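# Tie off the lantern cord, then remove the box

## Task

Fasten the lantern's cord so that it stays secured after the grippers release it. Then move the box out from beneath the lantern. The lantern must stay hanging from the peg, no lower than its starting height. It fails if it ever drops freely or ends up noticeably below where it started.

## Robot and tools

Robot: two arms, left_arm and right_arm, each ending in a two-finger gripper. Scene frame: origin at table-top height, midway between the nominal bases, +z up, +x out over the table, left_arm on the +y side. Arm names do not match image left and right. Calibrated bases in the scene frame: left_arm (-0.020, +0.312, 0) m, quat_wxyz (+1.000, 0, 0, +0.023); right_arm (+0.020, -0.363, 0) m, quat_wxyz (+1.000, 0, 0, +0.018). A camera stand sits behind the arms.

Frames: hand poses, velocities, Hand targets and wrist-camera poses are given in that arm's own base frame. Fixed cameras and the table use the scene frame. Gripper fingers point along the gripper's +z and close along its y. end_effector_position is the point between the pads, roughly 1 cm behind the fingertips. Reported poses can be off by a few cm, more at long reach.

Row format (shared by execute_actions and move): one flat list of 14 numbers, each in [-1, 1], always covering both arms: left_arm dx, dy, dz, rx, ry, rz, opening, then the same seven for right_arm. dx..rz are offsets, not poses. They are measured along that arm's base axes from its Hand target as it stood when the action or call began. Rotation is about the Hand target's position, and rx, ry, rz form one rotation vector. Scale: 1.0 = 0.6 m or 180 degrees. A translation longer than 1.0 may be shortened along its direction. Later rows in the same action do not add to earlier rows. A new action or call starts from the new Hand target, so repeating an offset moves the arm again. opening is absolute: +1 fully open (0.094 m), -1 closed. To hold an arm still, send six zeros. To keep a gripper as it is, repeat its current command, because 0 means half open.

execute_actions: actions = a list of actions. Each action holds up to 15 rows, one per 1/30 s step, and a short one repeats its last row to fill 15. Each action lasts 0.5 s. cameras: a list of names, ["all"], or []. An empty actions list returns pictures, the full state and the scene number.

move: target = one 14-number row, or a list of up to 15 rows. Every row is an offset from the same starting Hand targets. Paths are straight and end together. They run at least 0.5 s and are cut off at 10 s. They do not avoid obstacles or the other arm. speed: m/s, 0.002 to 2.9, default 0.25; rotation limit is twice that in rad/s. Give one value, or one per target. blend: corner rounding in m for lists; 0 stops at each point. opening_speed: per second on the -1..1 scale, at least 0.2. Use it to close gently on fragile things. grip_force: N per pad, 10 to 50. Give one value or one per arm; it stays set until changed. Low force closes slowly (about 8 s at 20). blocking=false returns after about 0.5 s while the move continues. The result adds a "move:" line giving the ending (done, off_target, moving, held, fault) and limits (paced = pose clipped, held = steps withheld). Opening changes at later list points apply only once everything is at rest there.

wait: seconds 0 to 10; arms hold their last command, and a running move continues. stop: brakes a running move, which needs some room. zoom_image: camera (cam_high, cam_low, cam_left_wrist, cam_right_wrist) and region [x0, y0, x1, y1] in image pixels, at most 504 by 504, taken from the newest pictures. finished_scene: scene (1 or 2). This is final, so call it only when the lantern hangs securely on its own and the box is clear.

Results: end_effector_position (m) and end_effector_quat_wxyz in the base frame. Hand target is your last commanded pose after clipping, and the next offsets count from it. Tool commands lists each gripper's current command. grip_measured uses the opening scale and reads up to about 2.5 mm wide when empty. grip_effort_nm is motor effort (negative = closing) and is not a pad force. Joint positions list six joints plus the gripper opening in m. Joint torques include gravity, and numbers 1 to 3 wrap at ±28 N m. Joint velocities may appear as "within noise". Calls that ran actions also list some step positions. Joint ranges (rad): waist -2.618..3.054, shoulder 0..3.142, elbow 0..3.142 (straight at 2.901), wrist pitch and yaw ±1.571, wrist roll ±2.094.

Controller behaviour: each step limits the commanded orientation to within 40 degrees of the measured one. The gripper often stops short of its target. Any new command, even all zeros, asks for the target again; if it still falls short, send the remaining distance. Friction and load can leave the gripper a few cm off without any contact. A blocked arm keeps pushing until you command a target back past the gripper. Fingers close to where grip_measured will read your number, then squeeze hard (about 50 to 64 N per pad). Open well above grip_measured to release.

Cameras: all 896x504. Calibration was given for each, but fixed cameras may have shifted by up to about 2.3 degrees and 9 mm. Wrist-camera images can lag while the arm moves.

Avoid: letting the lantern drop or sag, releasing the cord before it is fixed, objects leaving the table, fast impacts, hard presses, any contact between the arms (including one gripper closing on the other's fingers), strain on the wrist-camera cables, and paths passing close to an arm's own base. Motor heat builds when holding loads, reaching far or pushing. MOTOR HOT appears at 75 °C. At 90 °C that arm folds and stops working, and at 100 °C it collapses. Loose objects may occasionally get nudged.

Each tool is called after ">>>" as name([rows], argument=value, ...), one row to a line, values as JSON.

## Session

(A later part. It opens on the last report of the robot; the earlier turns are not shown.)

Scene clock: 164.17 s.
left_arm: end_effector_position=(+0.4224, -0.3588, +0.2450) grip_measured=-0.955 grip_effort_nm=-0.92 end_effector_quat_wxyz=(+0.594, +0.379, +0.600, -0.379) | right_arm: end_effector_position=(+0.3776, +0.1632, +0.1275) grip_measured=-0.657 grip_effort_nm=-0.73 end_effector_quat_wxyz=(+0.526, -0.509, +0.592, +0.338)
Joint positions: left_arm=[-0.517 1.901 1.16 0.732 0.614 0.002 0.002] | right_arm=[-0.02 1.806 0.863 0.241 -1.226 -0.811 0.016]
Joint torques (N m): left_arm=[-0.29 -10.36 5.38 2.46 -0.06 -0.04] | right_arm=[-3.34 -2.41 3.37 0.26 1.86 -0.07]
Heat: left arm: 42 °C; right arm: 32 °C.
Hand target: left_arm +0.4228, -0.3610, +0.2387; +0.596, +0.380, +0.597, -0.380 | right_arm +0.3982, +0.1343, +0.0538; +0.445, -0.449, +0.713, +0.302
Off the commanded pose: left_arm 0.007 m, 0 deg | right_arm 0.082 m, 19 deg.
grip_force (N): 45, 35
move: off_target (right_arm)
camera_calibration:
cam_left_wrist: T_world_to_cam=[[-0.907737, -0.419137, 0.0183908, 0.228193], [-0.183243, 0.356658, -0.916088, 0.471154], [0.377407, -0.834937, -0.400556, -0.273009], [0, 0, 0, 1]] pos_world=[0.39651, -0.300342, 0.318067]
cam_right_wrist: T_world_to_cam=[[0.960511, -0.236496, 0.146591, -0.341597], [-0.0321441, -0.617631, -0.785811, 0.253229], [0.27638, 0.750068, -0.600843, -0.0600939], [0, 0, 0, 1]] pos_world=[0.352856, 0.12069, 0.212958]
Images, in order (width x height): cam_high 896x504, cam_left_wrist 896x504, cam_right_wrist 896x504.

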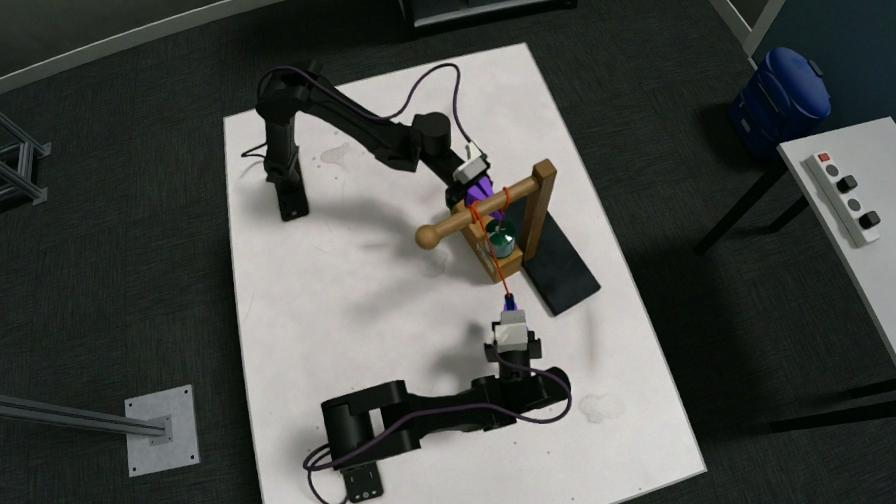

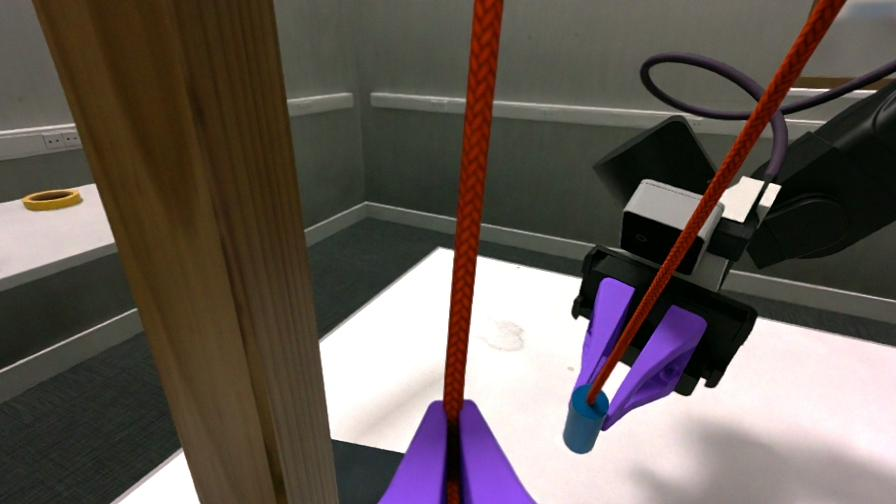

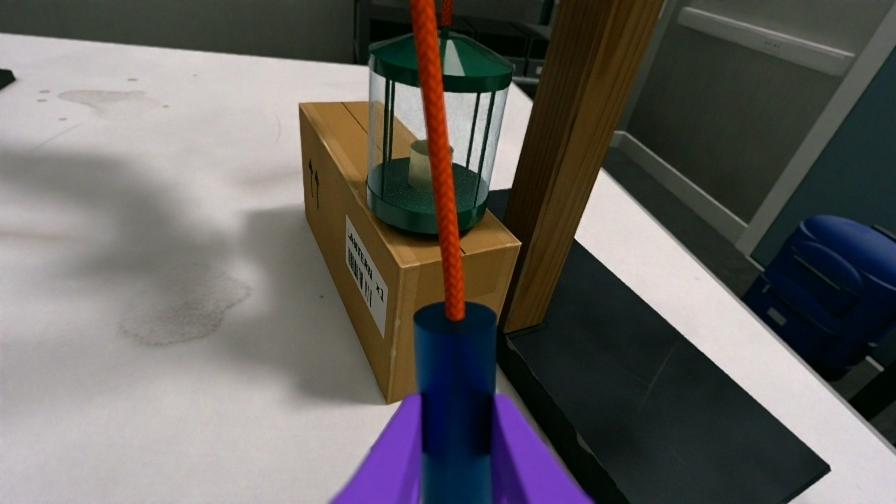

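>>> move(target=[0,0,-0.012,0,0,0,-1,0,0,0,0,0,0,-0.9], speed=0.015)

>>> move(target=[0,0,0,0,0,0,-0.7,0,0,0,0,0,0,-0.9], opening_speed=0.2, cameras=["cam_left_wrist","cam_right_wrist","cam_high"])

>>> zoom_image(camera="cam_right_wrist", region=[280, 0, 600, 420])

Scene clock: 166.20 s.
left_arm: end_effector_position=(+0.4225, -0.3588, +0.2430) grip_measured=-0.955 grip_effort_nm=-0.92 end_effector_quat_wxyz=(+0.600, +0.380, +0.594, -0.378) | right_arm: end_effector_position=(+0.3776, +0.1632, +0.1275) grip_measured=-0.657 grip_effort_nm=-0.73 end_effector_quat_wxyz=(+0.526, -0.509, +0.592, +0.338)
Joint positions: left_arm=[-0.517 1.913 1.148 0.772 0.614 0.002 0.002] | right_arm=[-0.02 1.806 0.863 0.241 -1.226 -0.811 0.016]
Joint torques (N m): left_arm=[-0.36 -10.06 5.22 2.38 -0.07 -0.05] | right_arm=[-3.33 -2.41 3.41 0.26 1.85 -0.07]
Heat: left arm: 42 °C; right arm: 32 °C.
Hand target: left_arm +0.4228, -0.3610, +0.2313; +0.596, +0.380, +0.597, -0.380 | right_arm +0.3982, +0.1343, +0.0538; +0.445, -0.449, +0.713, +0.302
Off the commanded pose: left_arm 0.012 m, 1 deg | right_arm 0.082 m, 19 deg.
grip_force (N): 45, 35
move: off_target (left_arm, right_arm)

Scene clock: 167.90 s.
left_arm: end_effector_position=(+0.4224, -0.3588, +0.2476) grip_measured=-0.701 grip_effort_nm=0.09 end_effector_quat_wxyz=(+0.608, +0.380, +0.586, -0.378) | right_arm: end_effector_position=(+0.3776, +0.1632, +0.1275) grip_measured=-0.657 grip_effort_nm=-0.73 end_effector_quat_wxyz=(+0.526, -0.509, +0.592, +0.338)
Joint positions: left_arm=[-0.517 1.913 1.148 0.794 0.614 0.002 0.014] | right_arm=[-0.02 1.806 0.863 0.241 -1.226 -0.811 0.016]
Joint torques (N m): left_arm=[-0.32 -10.09 5.18 2.08 -0.08 -0.05] | right_arm=[-3.32 -2.41 3.37 0.26 1.86 -0.07]
Heat: left arm: 42 °C; right arm: 32 °C.
Hand target: left_arm +0.4228, -0.3610, +0.2314; +0.596, +0.380, +0.597, -0.380 | right_arm +0.3982, +0.1343, +0.0538; +0.445, -0.449, +0.713, +0.302
Off the commanded pose: left_arm 0.016 m, 2 deg | right_arm 0.082 m, 19 deg.
grip_force (N): 45, 35
move: off_target (left_arm, right_arm)
camera_calibration:
cam_left_wrist: T_world_to_cam=[[-0.907988, -0.418972, -0.00441699, 0.233925], [-0.151779, 0.338722, -0.928564, 0.456866], [0.390539, -0.842455, -0.371147, -0.287503], [0, 0, 0, 1]] pos_world=[0.394025, -0.29895, 0.318557]
cam_right_wrist: T_world_to_cam=[[0.960511, -0.236496, 0.146591, -0.341597], [-0.0321441, -0.617631, -0.785811, 0.253229], [0.27638, 0.750068, -0.600843, -0.0600939], [0, 0, 0, 1]] pos_world=[0.352856, 0.12069, 0.212958]
Images, in order (width x height): cam_high 896x504, cam_left_wrist 896x504, cam_right_wrist 896x504.

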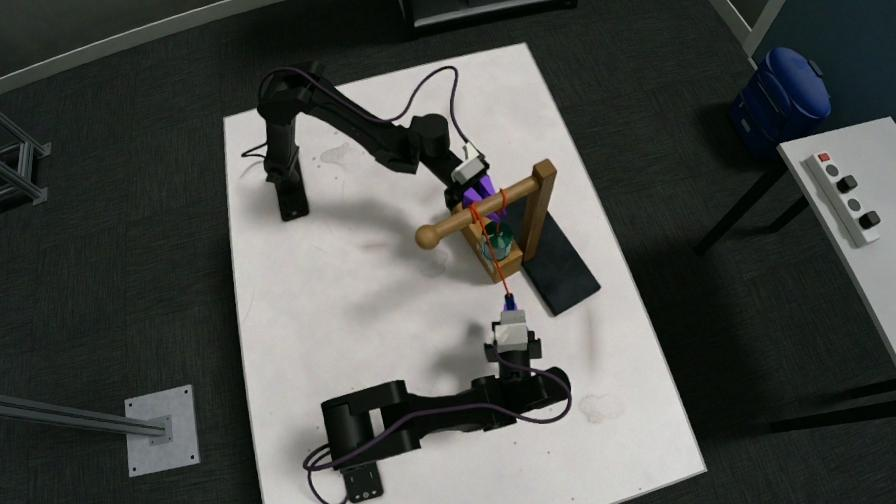

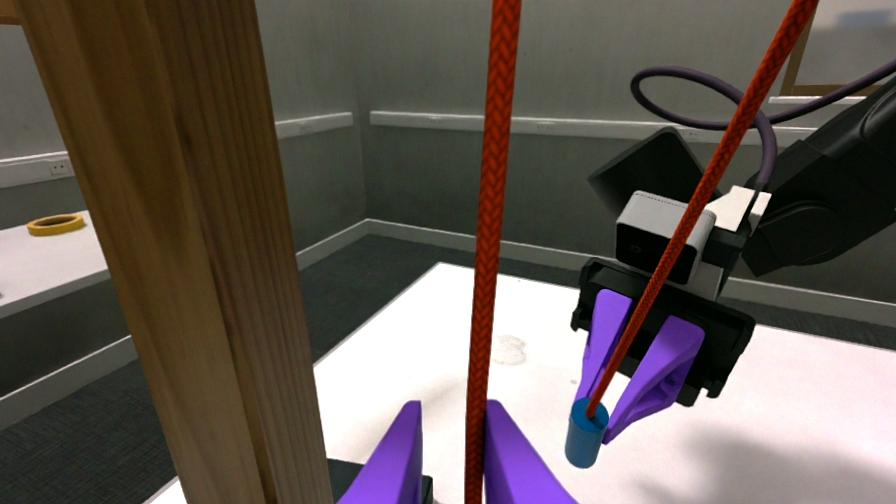

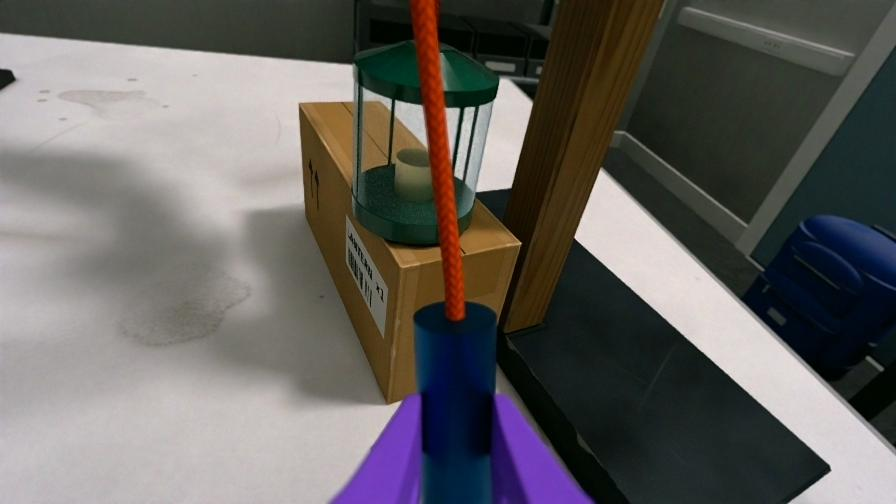

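Scaled by 1.200 from the camera's 896x504 image, which has a finer 1280x720 frame.

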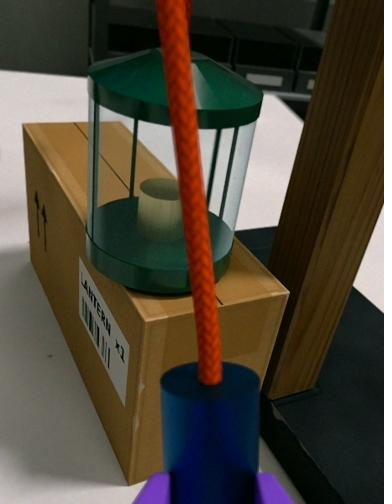

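>>> move([
  [0,0,0.012,0,0,0,-0.2,0,0,0,0,0,0,-0.9],
  [-0.088,0.23,0.012,0,0,0,-0.2,0,0,0,0,0,0,-0.9],
], speed=0.1, opening_speed=1, cameras=["cam_left_wrist","cam_right_wrist","cam_high"])

>>> zoom_image(camera="cam_left_wrist", region=[350, 0, 650, 504])

Scene clock: 172.70 s.
left_arm: end_effector_position=(+0.3759, -0.2252, +0.2335) grip_measured=-0.202 grip_effort_nm=0.09 end_effector_quat_wxyz=(+0.593, +0.377, +0.601, -0.380) | right_arm: end_effector_position=(+0.3776, +0.1632, +0.1275) grip_measured=-0.657 grip_effort_nm=-0.73 end_effector_quat_wxyz=(+0.526, -0.509, +0.592, +0.338)
Joint positions: left_arm=[-0.208 1.607 0.747 0.846 0.922 0.002 0.038] | right_arm=[-0.02 1.806 0.863 0.241 -1.226 -0.811 0.016]
Joint torques (N m): left_arm=[0.32 -11.03 4.48 1.92 0.01 -0.04] | right_arm=[-3.36 -2.43 3.37 0.26 1.85 -0.05]
Heat: left arm: 42 °C; right arm: 32 °C.
Hand target: left_arm +0.3700, -0.2230, +0.2385; +0.596, +0.379, +0.597, -0.380 | right_arm +0.3982, +0.1343, +0.0538; +0.445, -0.449, +0.713, +0.302
Off the commanded pose: left_arm 0.008 m, 1 deg | right_arm 0.082 m, 19 deg.
grip_force (N): 45, 35
move: off_target (right_arm)
camera_calibration:
cam_left_wrist: T_world_to_cam=[[-0.906989, -0.420476, 0.023905, 0.240236], [-0.188541, 0.354627, -0.915801, 0.405878], [0.376595, -0.835128, -0.40092, -0.148146], [0, 0, 0, 1]] pos_world=[0.350207, -0.166643, 0.306566]
cam_right_wrist: T_world_to_cam=[[0.960511, -0.236496, 0.146591, -0.341597], [-0.0321441, -0.617631, -0.785811, 0.253229], [0.27638, 0.750068, -0.600843, -0.0600939], [0, 0, 0, 1]] pos_world=[0.352856, 0.12069, 0.212958]
Images, in order (width x height): cam_high 896x504, cam_left_wrist 896x504, cam_right_wrist 896x504.

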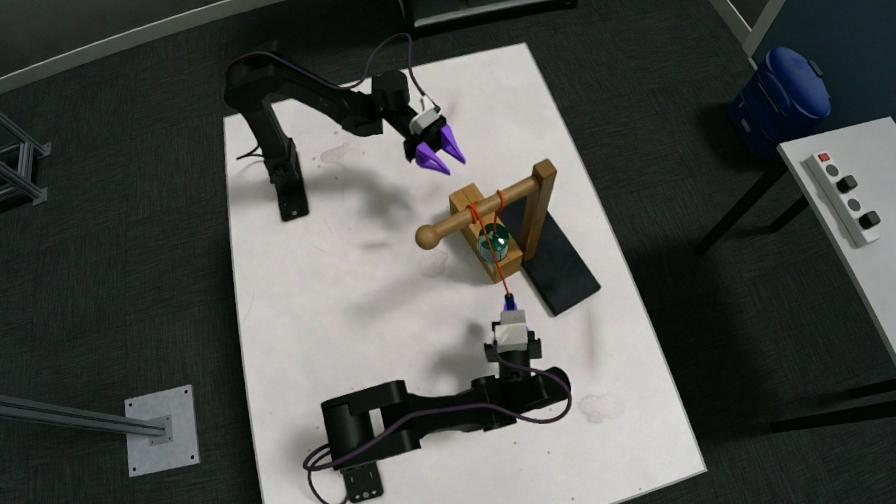

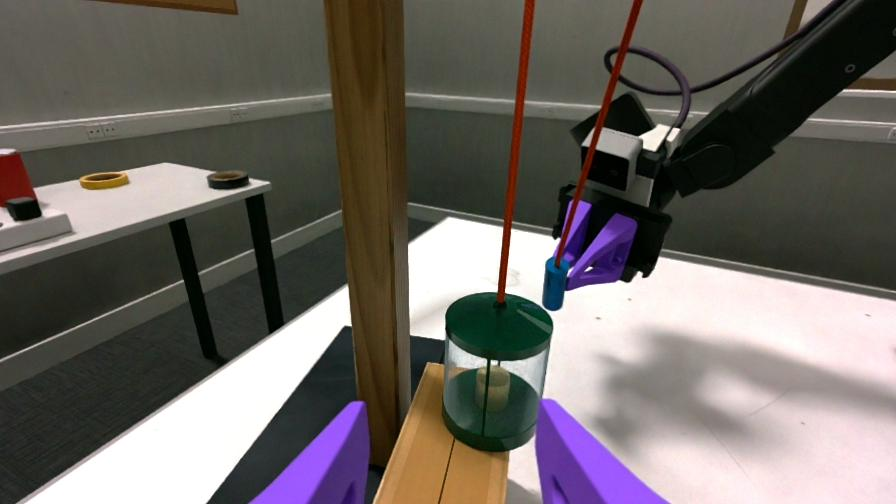

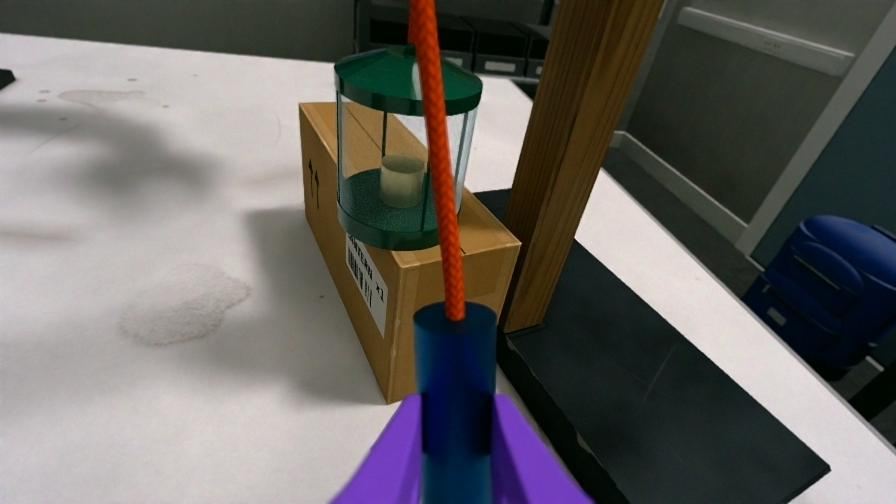

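Scaled by 1.000.

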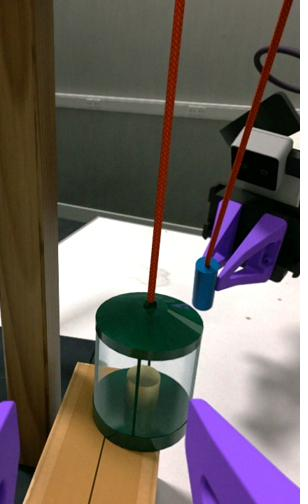

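>>> move(target=[0,0,0,0,0,0,-0.2,-0.035,0.06,0.14,0,0,0,-0.9], speed=0.03, cameras=["cam_left_wrist","cam_right_wrist","cam_high"])

>>> zoom_image(camera="cam_left_wrist", region=[350, 0, 650, 504])

Scene clock: 177.43 s.
left_arm: end_effector_position=(+0.3757, -0.2252, +0.2335) grip_measured=-0.202 grip_effort_nm=0.10 end_effector_quat_wxyz=(+0.593, +0.378, +0.601, -0.380) | right_arm: end_effector_position=(+0.3744, +0.1735, +0.1353) grip_measured=-0.657 grip_effort_nm=-0.73 end_effector_quat_wxyz=(+0.451, -0.455, +0.700, +0.316)
Joint positions: left_arm=[-0.208 1.607 0.747 0.846 0.923 0.002 0.038] | right_arm=[0.06 1.663 0.901 -0.021 -0.98 -0.657 0.016]
Joint torques (N m): left_arm=[0.27 -11.06 4.51 1.92 0.03 -0.05] | right_arm=[0.14 -8.23 7.24 1.02 0.1 0.08]
Heat: left arm: 41 °C; right arm: 32 °C.
Hand target: left_arm +0.3700, -0.2230, +0.2385; +0.596, +0.379, +0.597, -0.380 | right_arm +0.3773, +0.1703, +0.1378; +0.445, -0.449, +0.713, +0.302
Off the commanded pose: left_arm 0.008 m, 1 deg | right_arm 0.005 m, 2 deg.
grip_force (N): 45, 35
move: done
camera_calibration:
cam_left_wrist: T_world_to_cam=[[-0.9073, -0.419804, 0.0238969, 0.240369], [-0.188268, 0.354763, -0.915805, 0.405788], [0.375981, -0.835409, -0.400912, -0.147942], [0, 0, 0, 1]] pos_world=[0.350107, -0.166643, 0.306566]
cam_right_wrist: T_world_to_cam=[[0.928564, -0.370507, -0.0221981, -0.27911], [-0.287862, -0.681106, -0.673224, 0.357097], [0.234315, 0.631521, -0.739106, -0.00722341], [0, 0, 0, 1]] pos_world=[0.363659, 0.14437, 0.228871]
Images, in order (width x height): cam_high 896x504, cam_left_wrist 896x504, cam_right_wrist 896x504.

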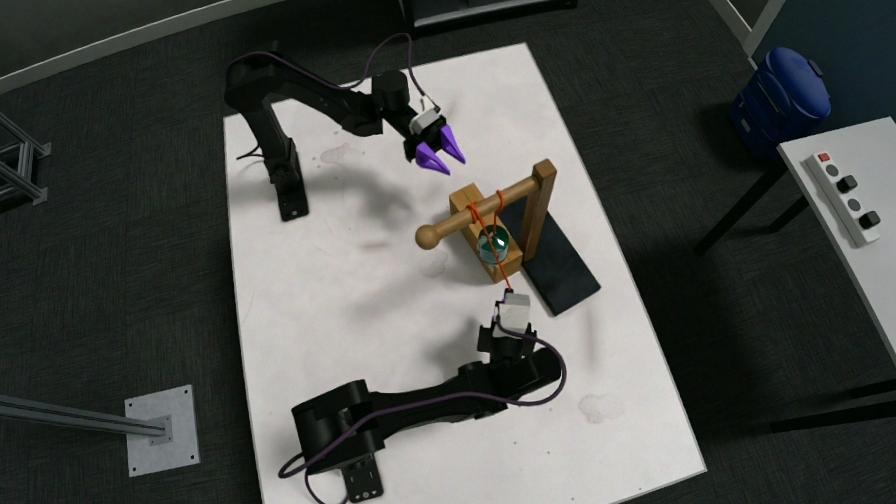

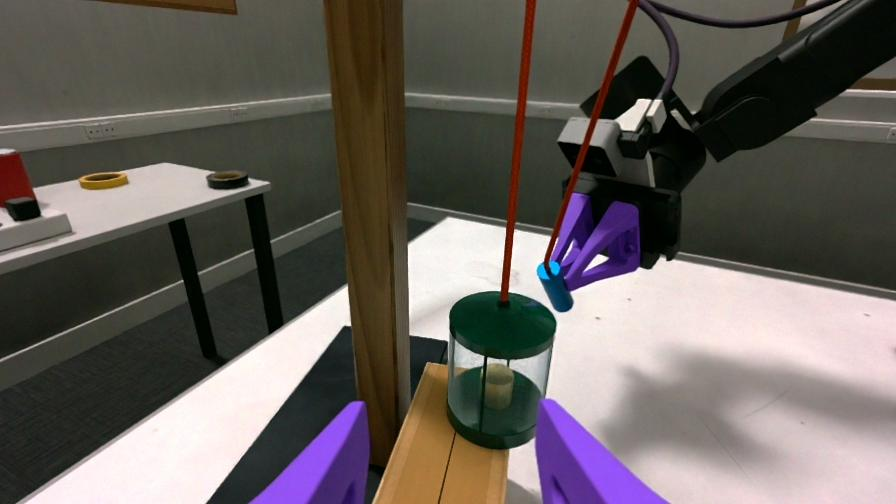

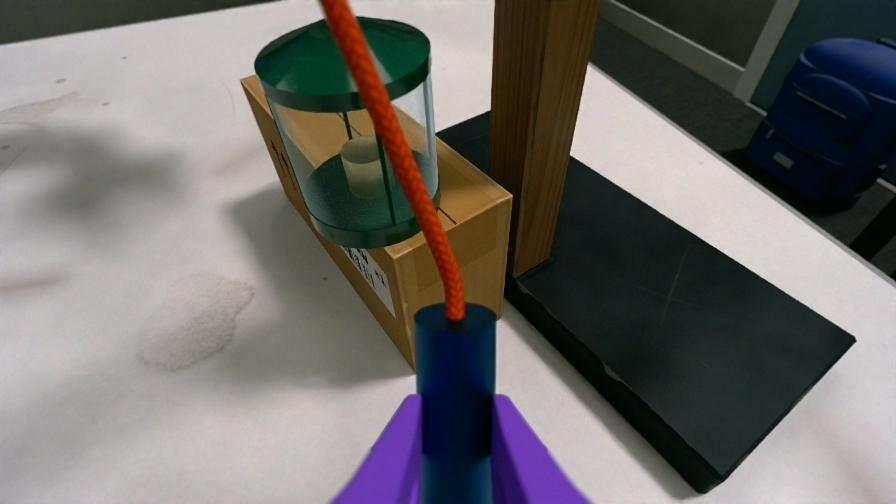

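Scaled by 1.000.

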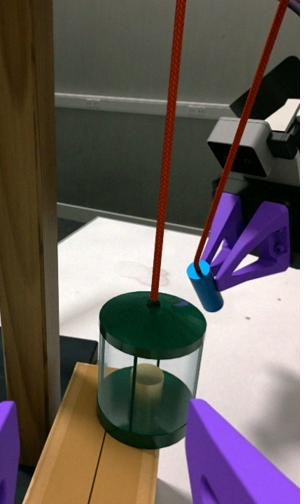

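>>> move(target=[0,0,0,0,0,0,-0.2,-0.045,0.04,0.03,0,0,0,-0.9], speed=0.05, cameras=["cam_left_wrist","cam_right_wrist","cam_high","cam_low"])

>>> zoom_image(camera="cam_high", region=[410, 120, 590, 320])

Scene clock: 180.50 s.
left_arm: end_effector_position=(+0.3757, -0.2252, +0.2335) grip_measured=-0.202 grip_effort_nm=0.09 end_effector_quat_wxyz=(+0.593, +0.378, +0.601, -0.380) | right_arm: end_effector_position=(+0.3558, +0.1929, +0.1496) grip_measured=-0.657 grip_effort_nm=-0.73 end_effector_quat_wxyz=(+0.442, -0.447, +0.717, +0.301)
Joint positions: left_arm=[-0.208 1.607 0.747 0.846 0.923 0.002 0.038] | right_arm=[0.146 1.546 0.86 -0.042 -0.871 -0.558 0.016]
Joint torques (N m): left_arm=[0.27 -11.04 4.48 1.91 0.04 -0.05] | right_arm=[0.46 -8.32 5.48 1.4 -0.35 0.05]
Heat: left arm: 41 °C; right arm: 32 °C.
Hand target: left_arm +0.3700, -0.2230, +0.2385; +0.596, +0.379, +0.597, -0.380 | right_arm +0.3502, +0.1943, +0.1557; +0.445, -0.449, +0.713, +0.302
Off the commanded pose: left_arm 0.008 m, 1 deg | right_arm 0.008 m, 1 deg.
grip_force (N): 45, 35
move: done
camera_calibration:
cam_left_wrist: T_world_to_cam=[[-0.9073, -0.419804, 0.0238969, 0.240369], [-0.188268, 0.354763, -0.915805, 0.405788], [0.375981, -0.835409, -0.400912, -0.147942], [0, 0, 0, 1]] pos_world=[0.350107, -0.166643, 0.306566]
cam_right_wrist: T_world_to_cam=[[0.915101, -0.402224, -0.0283819, -0.242575], [-0.324569, -0.693002, -0.643741, 0.38548], [0.23926, 0.5983, -0.764717, 0.00396868], [0, 0, 0, 1]] pos_world=[0.346146, 0.167195, 0.2443]

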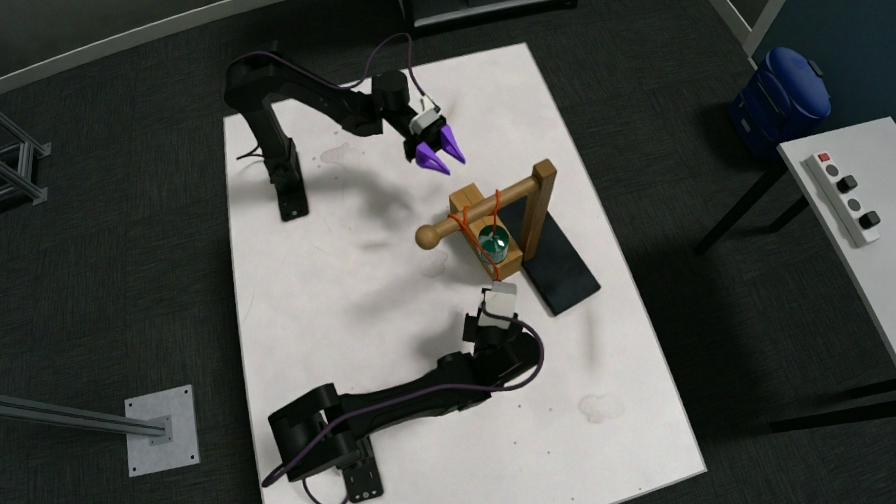

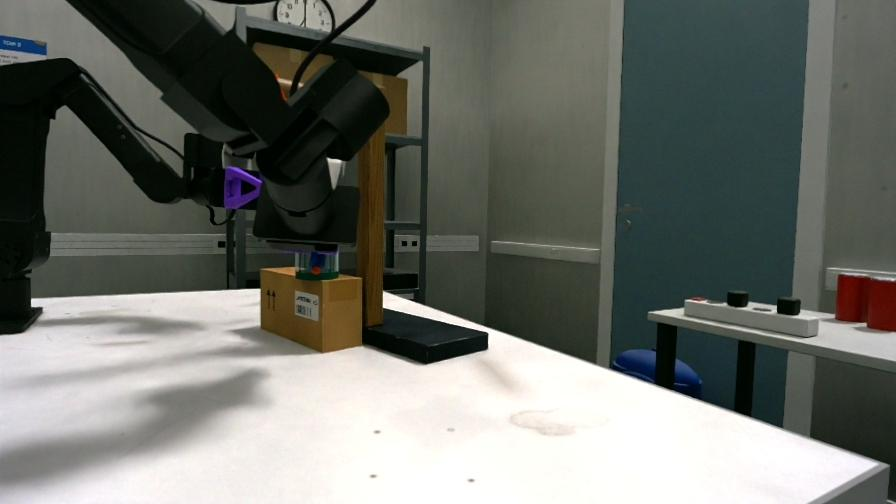

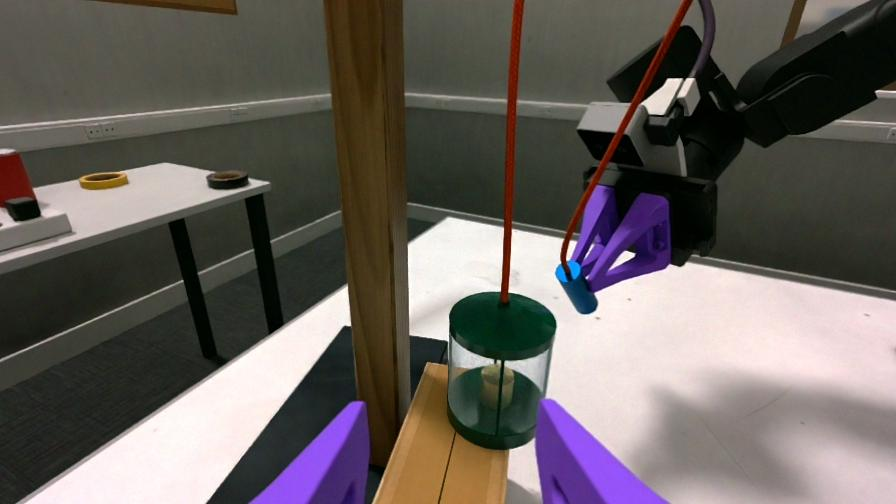

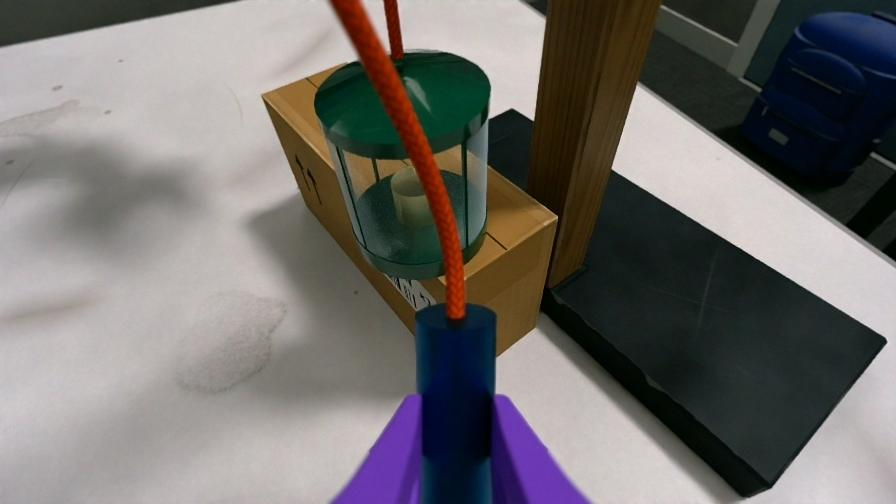

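Scaled by 2.520 from the camera's 896x504 image, which has a finer 1280x720 frame.

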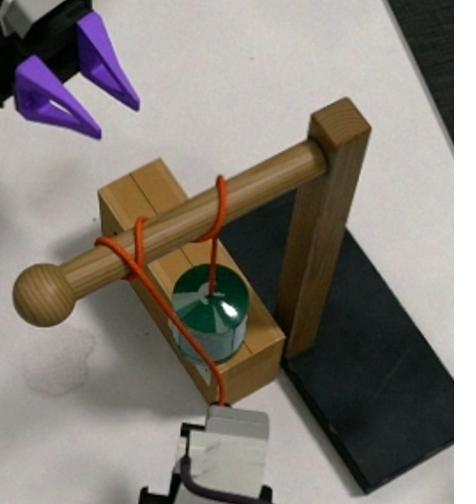

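>>> move([
  [-0.02,0.1,0,0,0,0,1,0,0,0,0,0,0,-0.9],
  [0.024,0.06,-0.159,0.263,0.0913,-0.0594,1,0,0,0,0,0,0,-0.9],
], speed=0.15, blend=0.02, grip_force=[25,35], cameras=["cam_left_wrist","cam_right_wrist"])

Scene clock: 186.50 s.
left_arm: end_effector_position=(+0.3828, -0.1839, +0.1463) grip_measured=+0.999 grip_effort_nm=0.10 end_effector_quat_wxyz=(+0.276, +0.577, +0.740, -0.205) | right_arm: end_effector_position=(+0.3559, +0.1928, +0.1496) grip_measured=-0.657 grip_effort_nm=-0.73 end_effector_quat_wxyz=(+0.442, -0.447, +0.717, +0.301)
Joint positions: left_arm=[-0.203 1.812 1.471 -0.863 0.613 1.004 0.094] | right_arm=[0.146 1.546 0.86 -0.042 -0.87 -0.558 0.016]
Joint torques (N m): left_arm=[-0.44 -8.62 7.76 0.91 0.26 0.08] | right_arm=[0.44 -8.34 5.48 1.4 -0.35 0.05]
Heat: left arm: 40 °C; right arm: 33 °C.
Hand target: left_arm +0.3844, -0.1871, +0.1432; +0.269, +0.581, +0.738, -0.211 | right_arm +0.3501, +0.1944, +0.1557; +0.445, -0.449, +0.713, +0.302
Off the commanded pose: left_arm 0.005 m, 1 deg | right_arm 0.008 m, 1 deg.
grip_force (N): 25, 35
move: done
camera_calibration:
cam_left_wrist: T_world_to_cam=[[-0.96692, -0.25508, 0.00043074, 0.322723], [-0.243968, 0.924304, -0.293498, 0.347694], [0.0744674, -0.283894, -0.95596, 0.146957], [0, 0, 0, 1]] pos_world=[0.38593, -0.197335, 0.242394]
cam_right_wrist: T_world_to_cam=[[0.914847, -0.402762, -0.0289412, -0.242352], [-0.325354, -0.692773, -0.643592, 0.38571], [0.239164, 0.598204, -0.764822, 0.00401961], [0, 0, 0, 1]] pos_world=[0.346246, 0.167195, 0.2443]
Images, in order (width x height): cam_left_wrist 896x504, cam_right_wrist 896x504.

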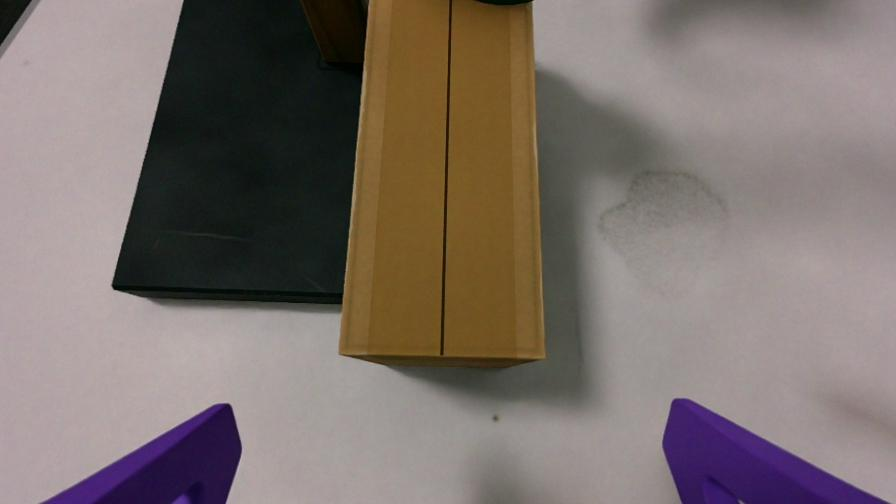

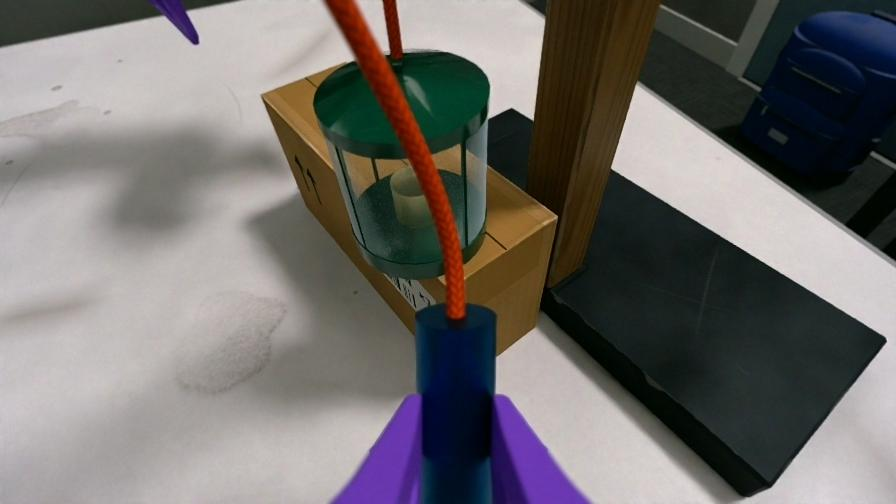

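>>> move([
  [0.02,-0.082,-0.138,0,0,0,1,0,0,0,0,0,0,-0.9],
], speed=0.08, cameras=["cam_left_wrist","cam_right_wrist"])

Scene clock: 189.07 s.
left_arm: end_effector_position=(+0.4008, -0.2349, +0.0743) grip_measured=+0.999 grip_effort_nm=0.09 end_effector_quat_wxyz=(+0.283, +0.584, +0.733, -0.203) | right_arm: end_effector_position=(+0.3559, +0.1928, +0.1496) grip_measured=-0.657 grip_effort_nm=-0.73 end_effector_quat_wxyz=(+0.442, -0.447, +0.717, +0.301)
Joint positions: left_arm=[-0.321 1.964 1.366 -0.52 0.57 0.888 0.094] | right_arm=[0.146 1.546 0.86 -0.042 -0.87 -0.558 0.016]
Joint torques (N m): left_arm=[-0.38 -10.14 4.9 1.3 0.26 -0.08] | right_arm=[0.4 -8.34 5.44 1.4 -0.33 0.06]
Heat: left arm: 39 °C; right arm: 33 °C.
Hand target: left_arm +0.3965, -0.2363, +0.0605; +0.269, +0.582, +0.738, -0.211 | right_arm +0.3501, +0.1944, +0.1557; +0.445, -0.449, +0.713, +0.302
Off the commanded pose: left_arm 0.015 m, 2 deg | right_arm 0.009 m, 1 deg.
grip_force (N): 25, 35
move: off_target (left_arm)
camera_calibration:
cam_left_wrist: T_world_to_cam=[[-0.969861, -0.242946, -0.0186077, 0.332664], [-0.226194, 0.926111, -0.301919, 0.371982], [0.0905827, -0.288611, -0.953152, 0.0545469], [0, 0, 0, 1]] pos_world=[0.401837, -0.247934, 0.17049]
cam_right_wrist: T_world_to_cam=[[0.914847, -0.402762, -0.0289412, -0.242352], [-0.325354, -0.692773, -0.643592, 0.38571], [0.239164, 0.598204, -0.764822, 0.00401961], [0, 0, 0, 1]] pos_world=[0.346246, 0.167195, 0.2443]
Images, in order (width x height): cam_left_wrist 896x504, cam_right_wrist 896x504.

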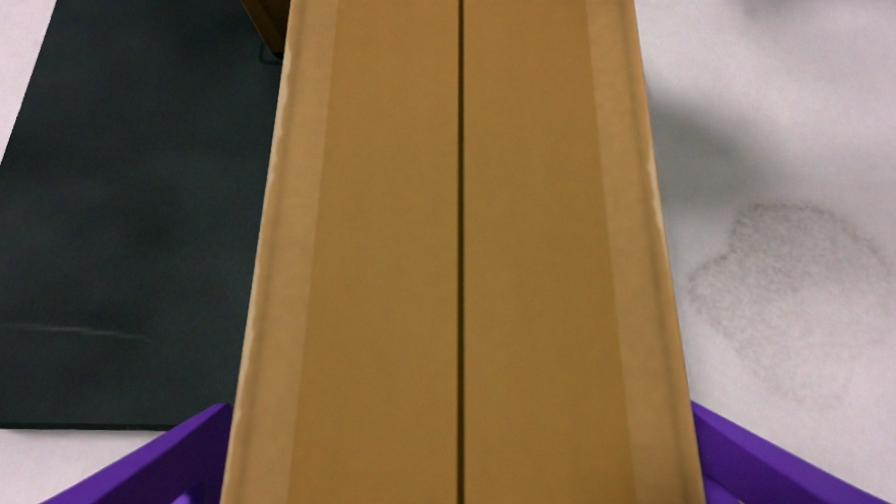

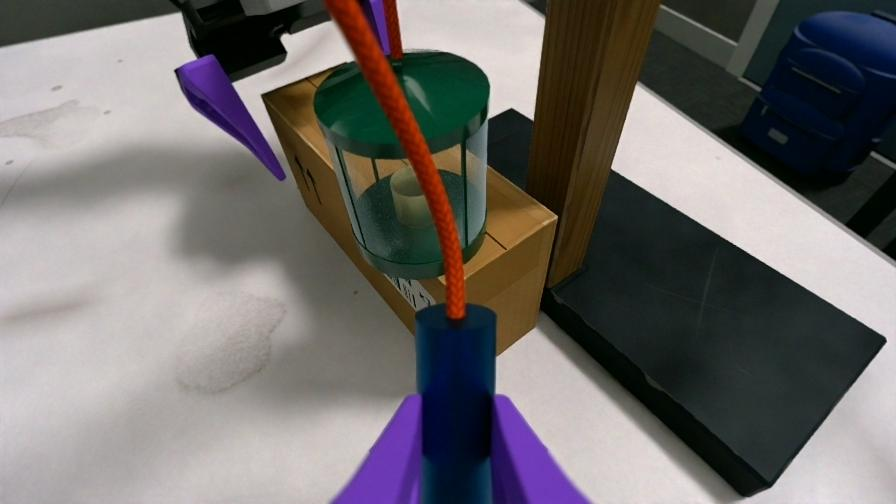

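Lower a bit and close.

>>> move([
  [0,0,-0.015,0,0,0,1,0,0,0,0,0,0,-0.9],
  [0,0,-0.015,0,0,0,0.22,0,0,0,0,0,0,-0.9],
], speed=0.08, opening_speed=0.4, cameras=["cam_left_wrist","cam_right_wrist"])

>>> move(target=[-0.006,0.06,0,0,0,0,0.22,0,0,0,0,0,0,-0.9], speed=0.04, cameras=["cam_left_wrist","cam_right_wrist"])

Scene clock: 193.07 s.
left_arm: end_effector_position=(+0.4018, -0.2351, +0.0670) grip_measured=+0.348 grip_effort_nm=-0.47 end_effector_quat_wxyz=(+0.285, +0.584, +0.733, -0.202) | right_arm: end_effector_position=(+0.3559, +0.1928, +0.1496) grip_measured=-0.657 grip_effort_nm=-0.72 end_effector_quat_wxyz=(+0.442, -0.447, +0.717, +0.301)
Joint positions: left_arm=[-0.321 1.975 1.349 -0.487 0.569 0.888 0.063] | right_arm=[0.146 1.546 0.86 -0.042 -0.87 -0.558 0.016]
Joint torques (N m): left_arm=[-0.38 -9.92 4.74 1.29 0.25 -0.09] | right_arm=[0.44 -8.34 5.48 1.4 -0.34 0.06]
Heat: left arm: 39 °C; right arm: 33 °C.
Hand target: left_arm +0.3964, -0.2363, +0.0513; +0.269, +0.582, +0.738, -0.211 | right_arm +0.3501, +0.1944, +0.1557; +0.445, -0.449, +0.713, +0.302
Off the commanded pose: left_arm 0.016 m, 2 deg | right_arm 0.009 m, 1 deg.
grip_force (N): 25, 35
move: off_target (left_arm); target 2's new opening was sent with left_arm's hand 0.016 m and 2 deg from that target
camera_calibration:
cam_left_wrist: T_world_to_cam=[[-0.969673, -0.24338, -0.0223577, 0.333417], [-0.225321, 0.925649, -0.303982, 0.369854], [0.0946785, -0.289726, -0.952415, 0.0454692], [0, 0, 0, 1]] pos_world=[0.402337, -0.248034, 0.163189]
cam_right_wrist: T_world_to_cam=[[0.914847, -0.402762, -0.0289412, -0.242352], [-0.325354, -0.692773, -0.643592, 0.38571], [0.239164, 0.598204, -0.764822, 0.00401961], [0, 0, 0, 1]] pos_world=[0.346246, 0.167195, 0.2443]
Images, in order (width x height): cam_left_wrist 896x504, cam_right_wrist 896x504.

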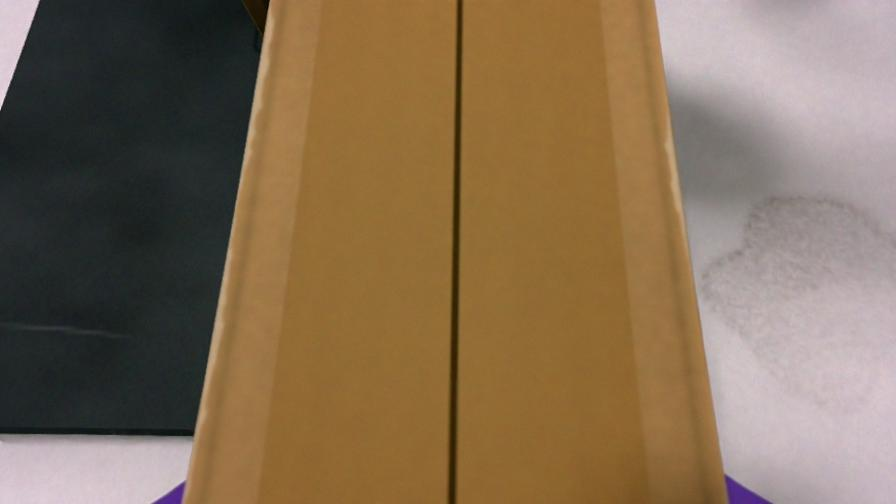

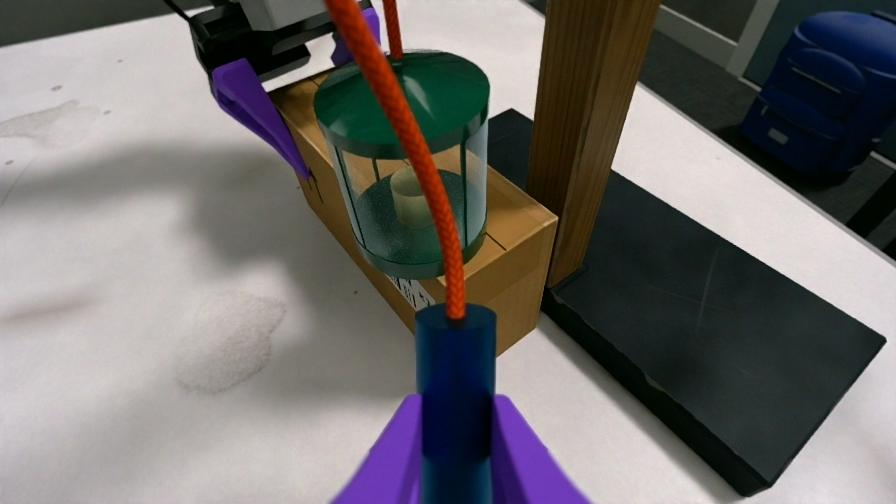

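Scene clock: 194.33 s.
left_arm: end_effector_position=(+0.4034, -0.2182, +0.0656) grip_measured=+0.343 grip_effort_nm=-0.55 end_effector_quat_wxyz=(+0.299, +0.587, +0.720, -0.218) | right_arm: end_effector_position=(+0.3559, +0.1928, +0.1496) grip_measured=-0.657 grip_effort_nm=-0.73 end_effector_quat_wxyz=(+0.442, -0.447, +0.717, +0.301)
Joint positions: left_arm=[-0.261 1.975 1.322 -0.479 0.641 0.96 0.063] | right_arm=[0.146 1.546 0.86 -0.042 -0.87 -0.558 0.016]
Joint torques (N m): left_arm=[1.57 -13.03 3.33 0.7 -0.07 0.14] | right_arm=[0.43 -8.35 5.48 1.4 -0.35 0.05]
Heat: left arm: 38 °C; right arm: 33 °C.
Hand target: left_arm +0.3928, -0.2003, +0.0513; +0.269, +0.581, +0.738, -0.211 | right_arm +0.3501, +0.1944, +0.1557; +0.445, -0.449, +0.713, +0.302
Off the commanded pose: left_arm 0.025 m, 4 deg | right_arm 0.009 m, 1 deg.
grip_force (N): 25, 35
move: off_target (left_arm)
camera_calibration:
cam_left_wrist: T_world_to_cam=[[-0.975025, -0.220923, -0.0227832, 0.346179], [-0.199572, 0.916537, -0.3466, 0.3445], [0.0974536, -0.333397, -0.937736, 0.037295], [0, 0, 0, 1]] pos_world=[0.402651, -0.226834, 0.162264]
cam_right_wrist: T_world_to_cam=[[0.914847, -0.402762, -0.0289412, -0.242352], [-0.325354, -0.692773, -0.643592, 0.38571], [0.239164, 0.598204, -0.764822, 0.00401961], [0, 0, 0, 1]] pos_world=[0.346246, 0.167195, 0.2443]
Images, in order (width x height): cam_left_wrist 896x504, cam_right_wrist 896x504.

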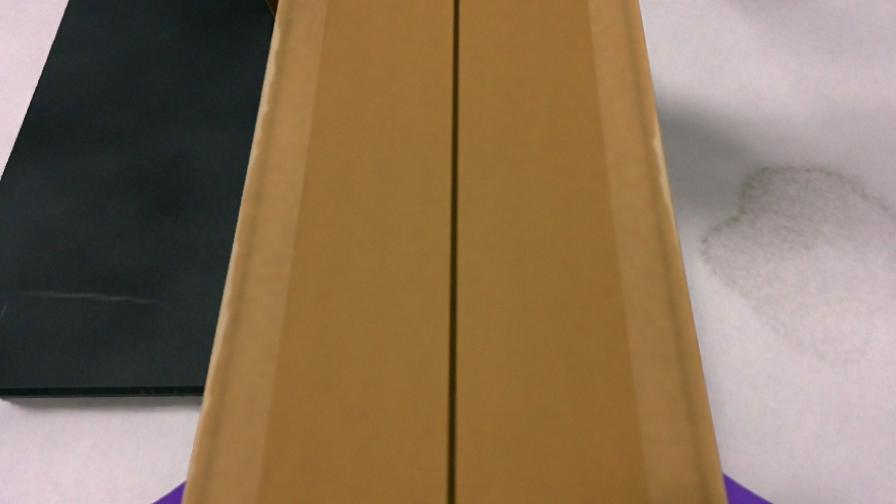

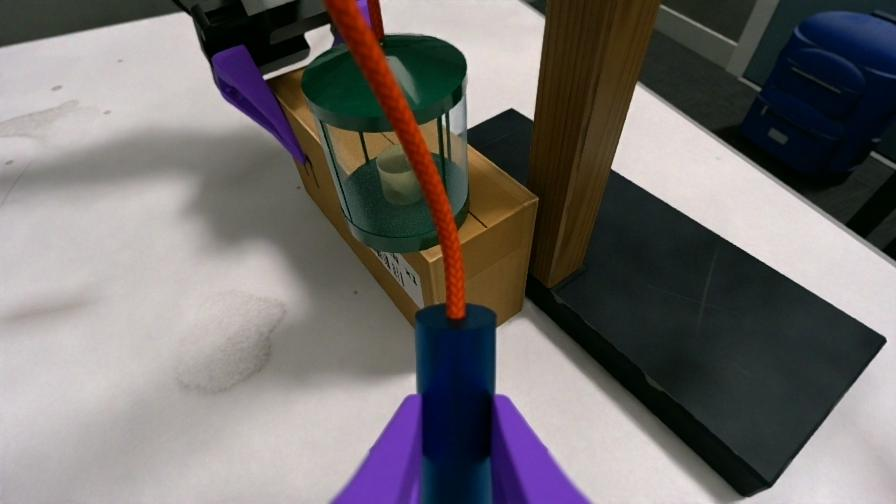

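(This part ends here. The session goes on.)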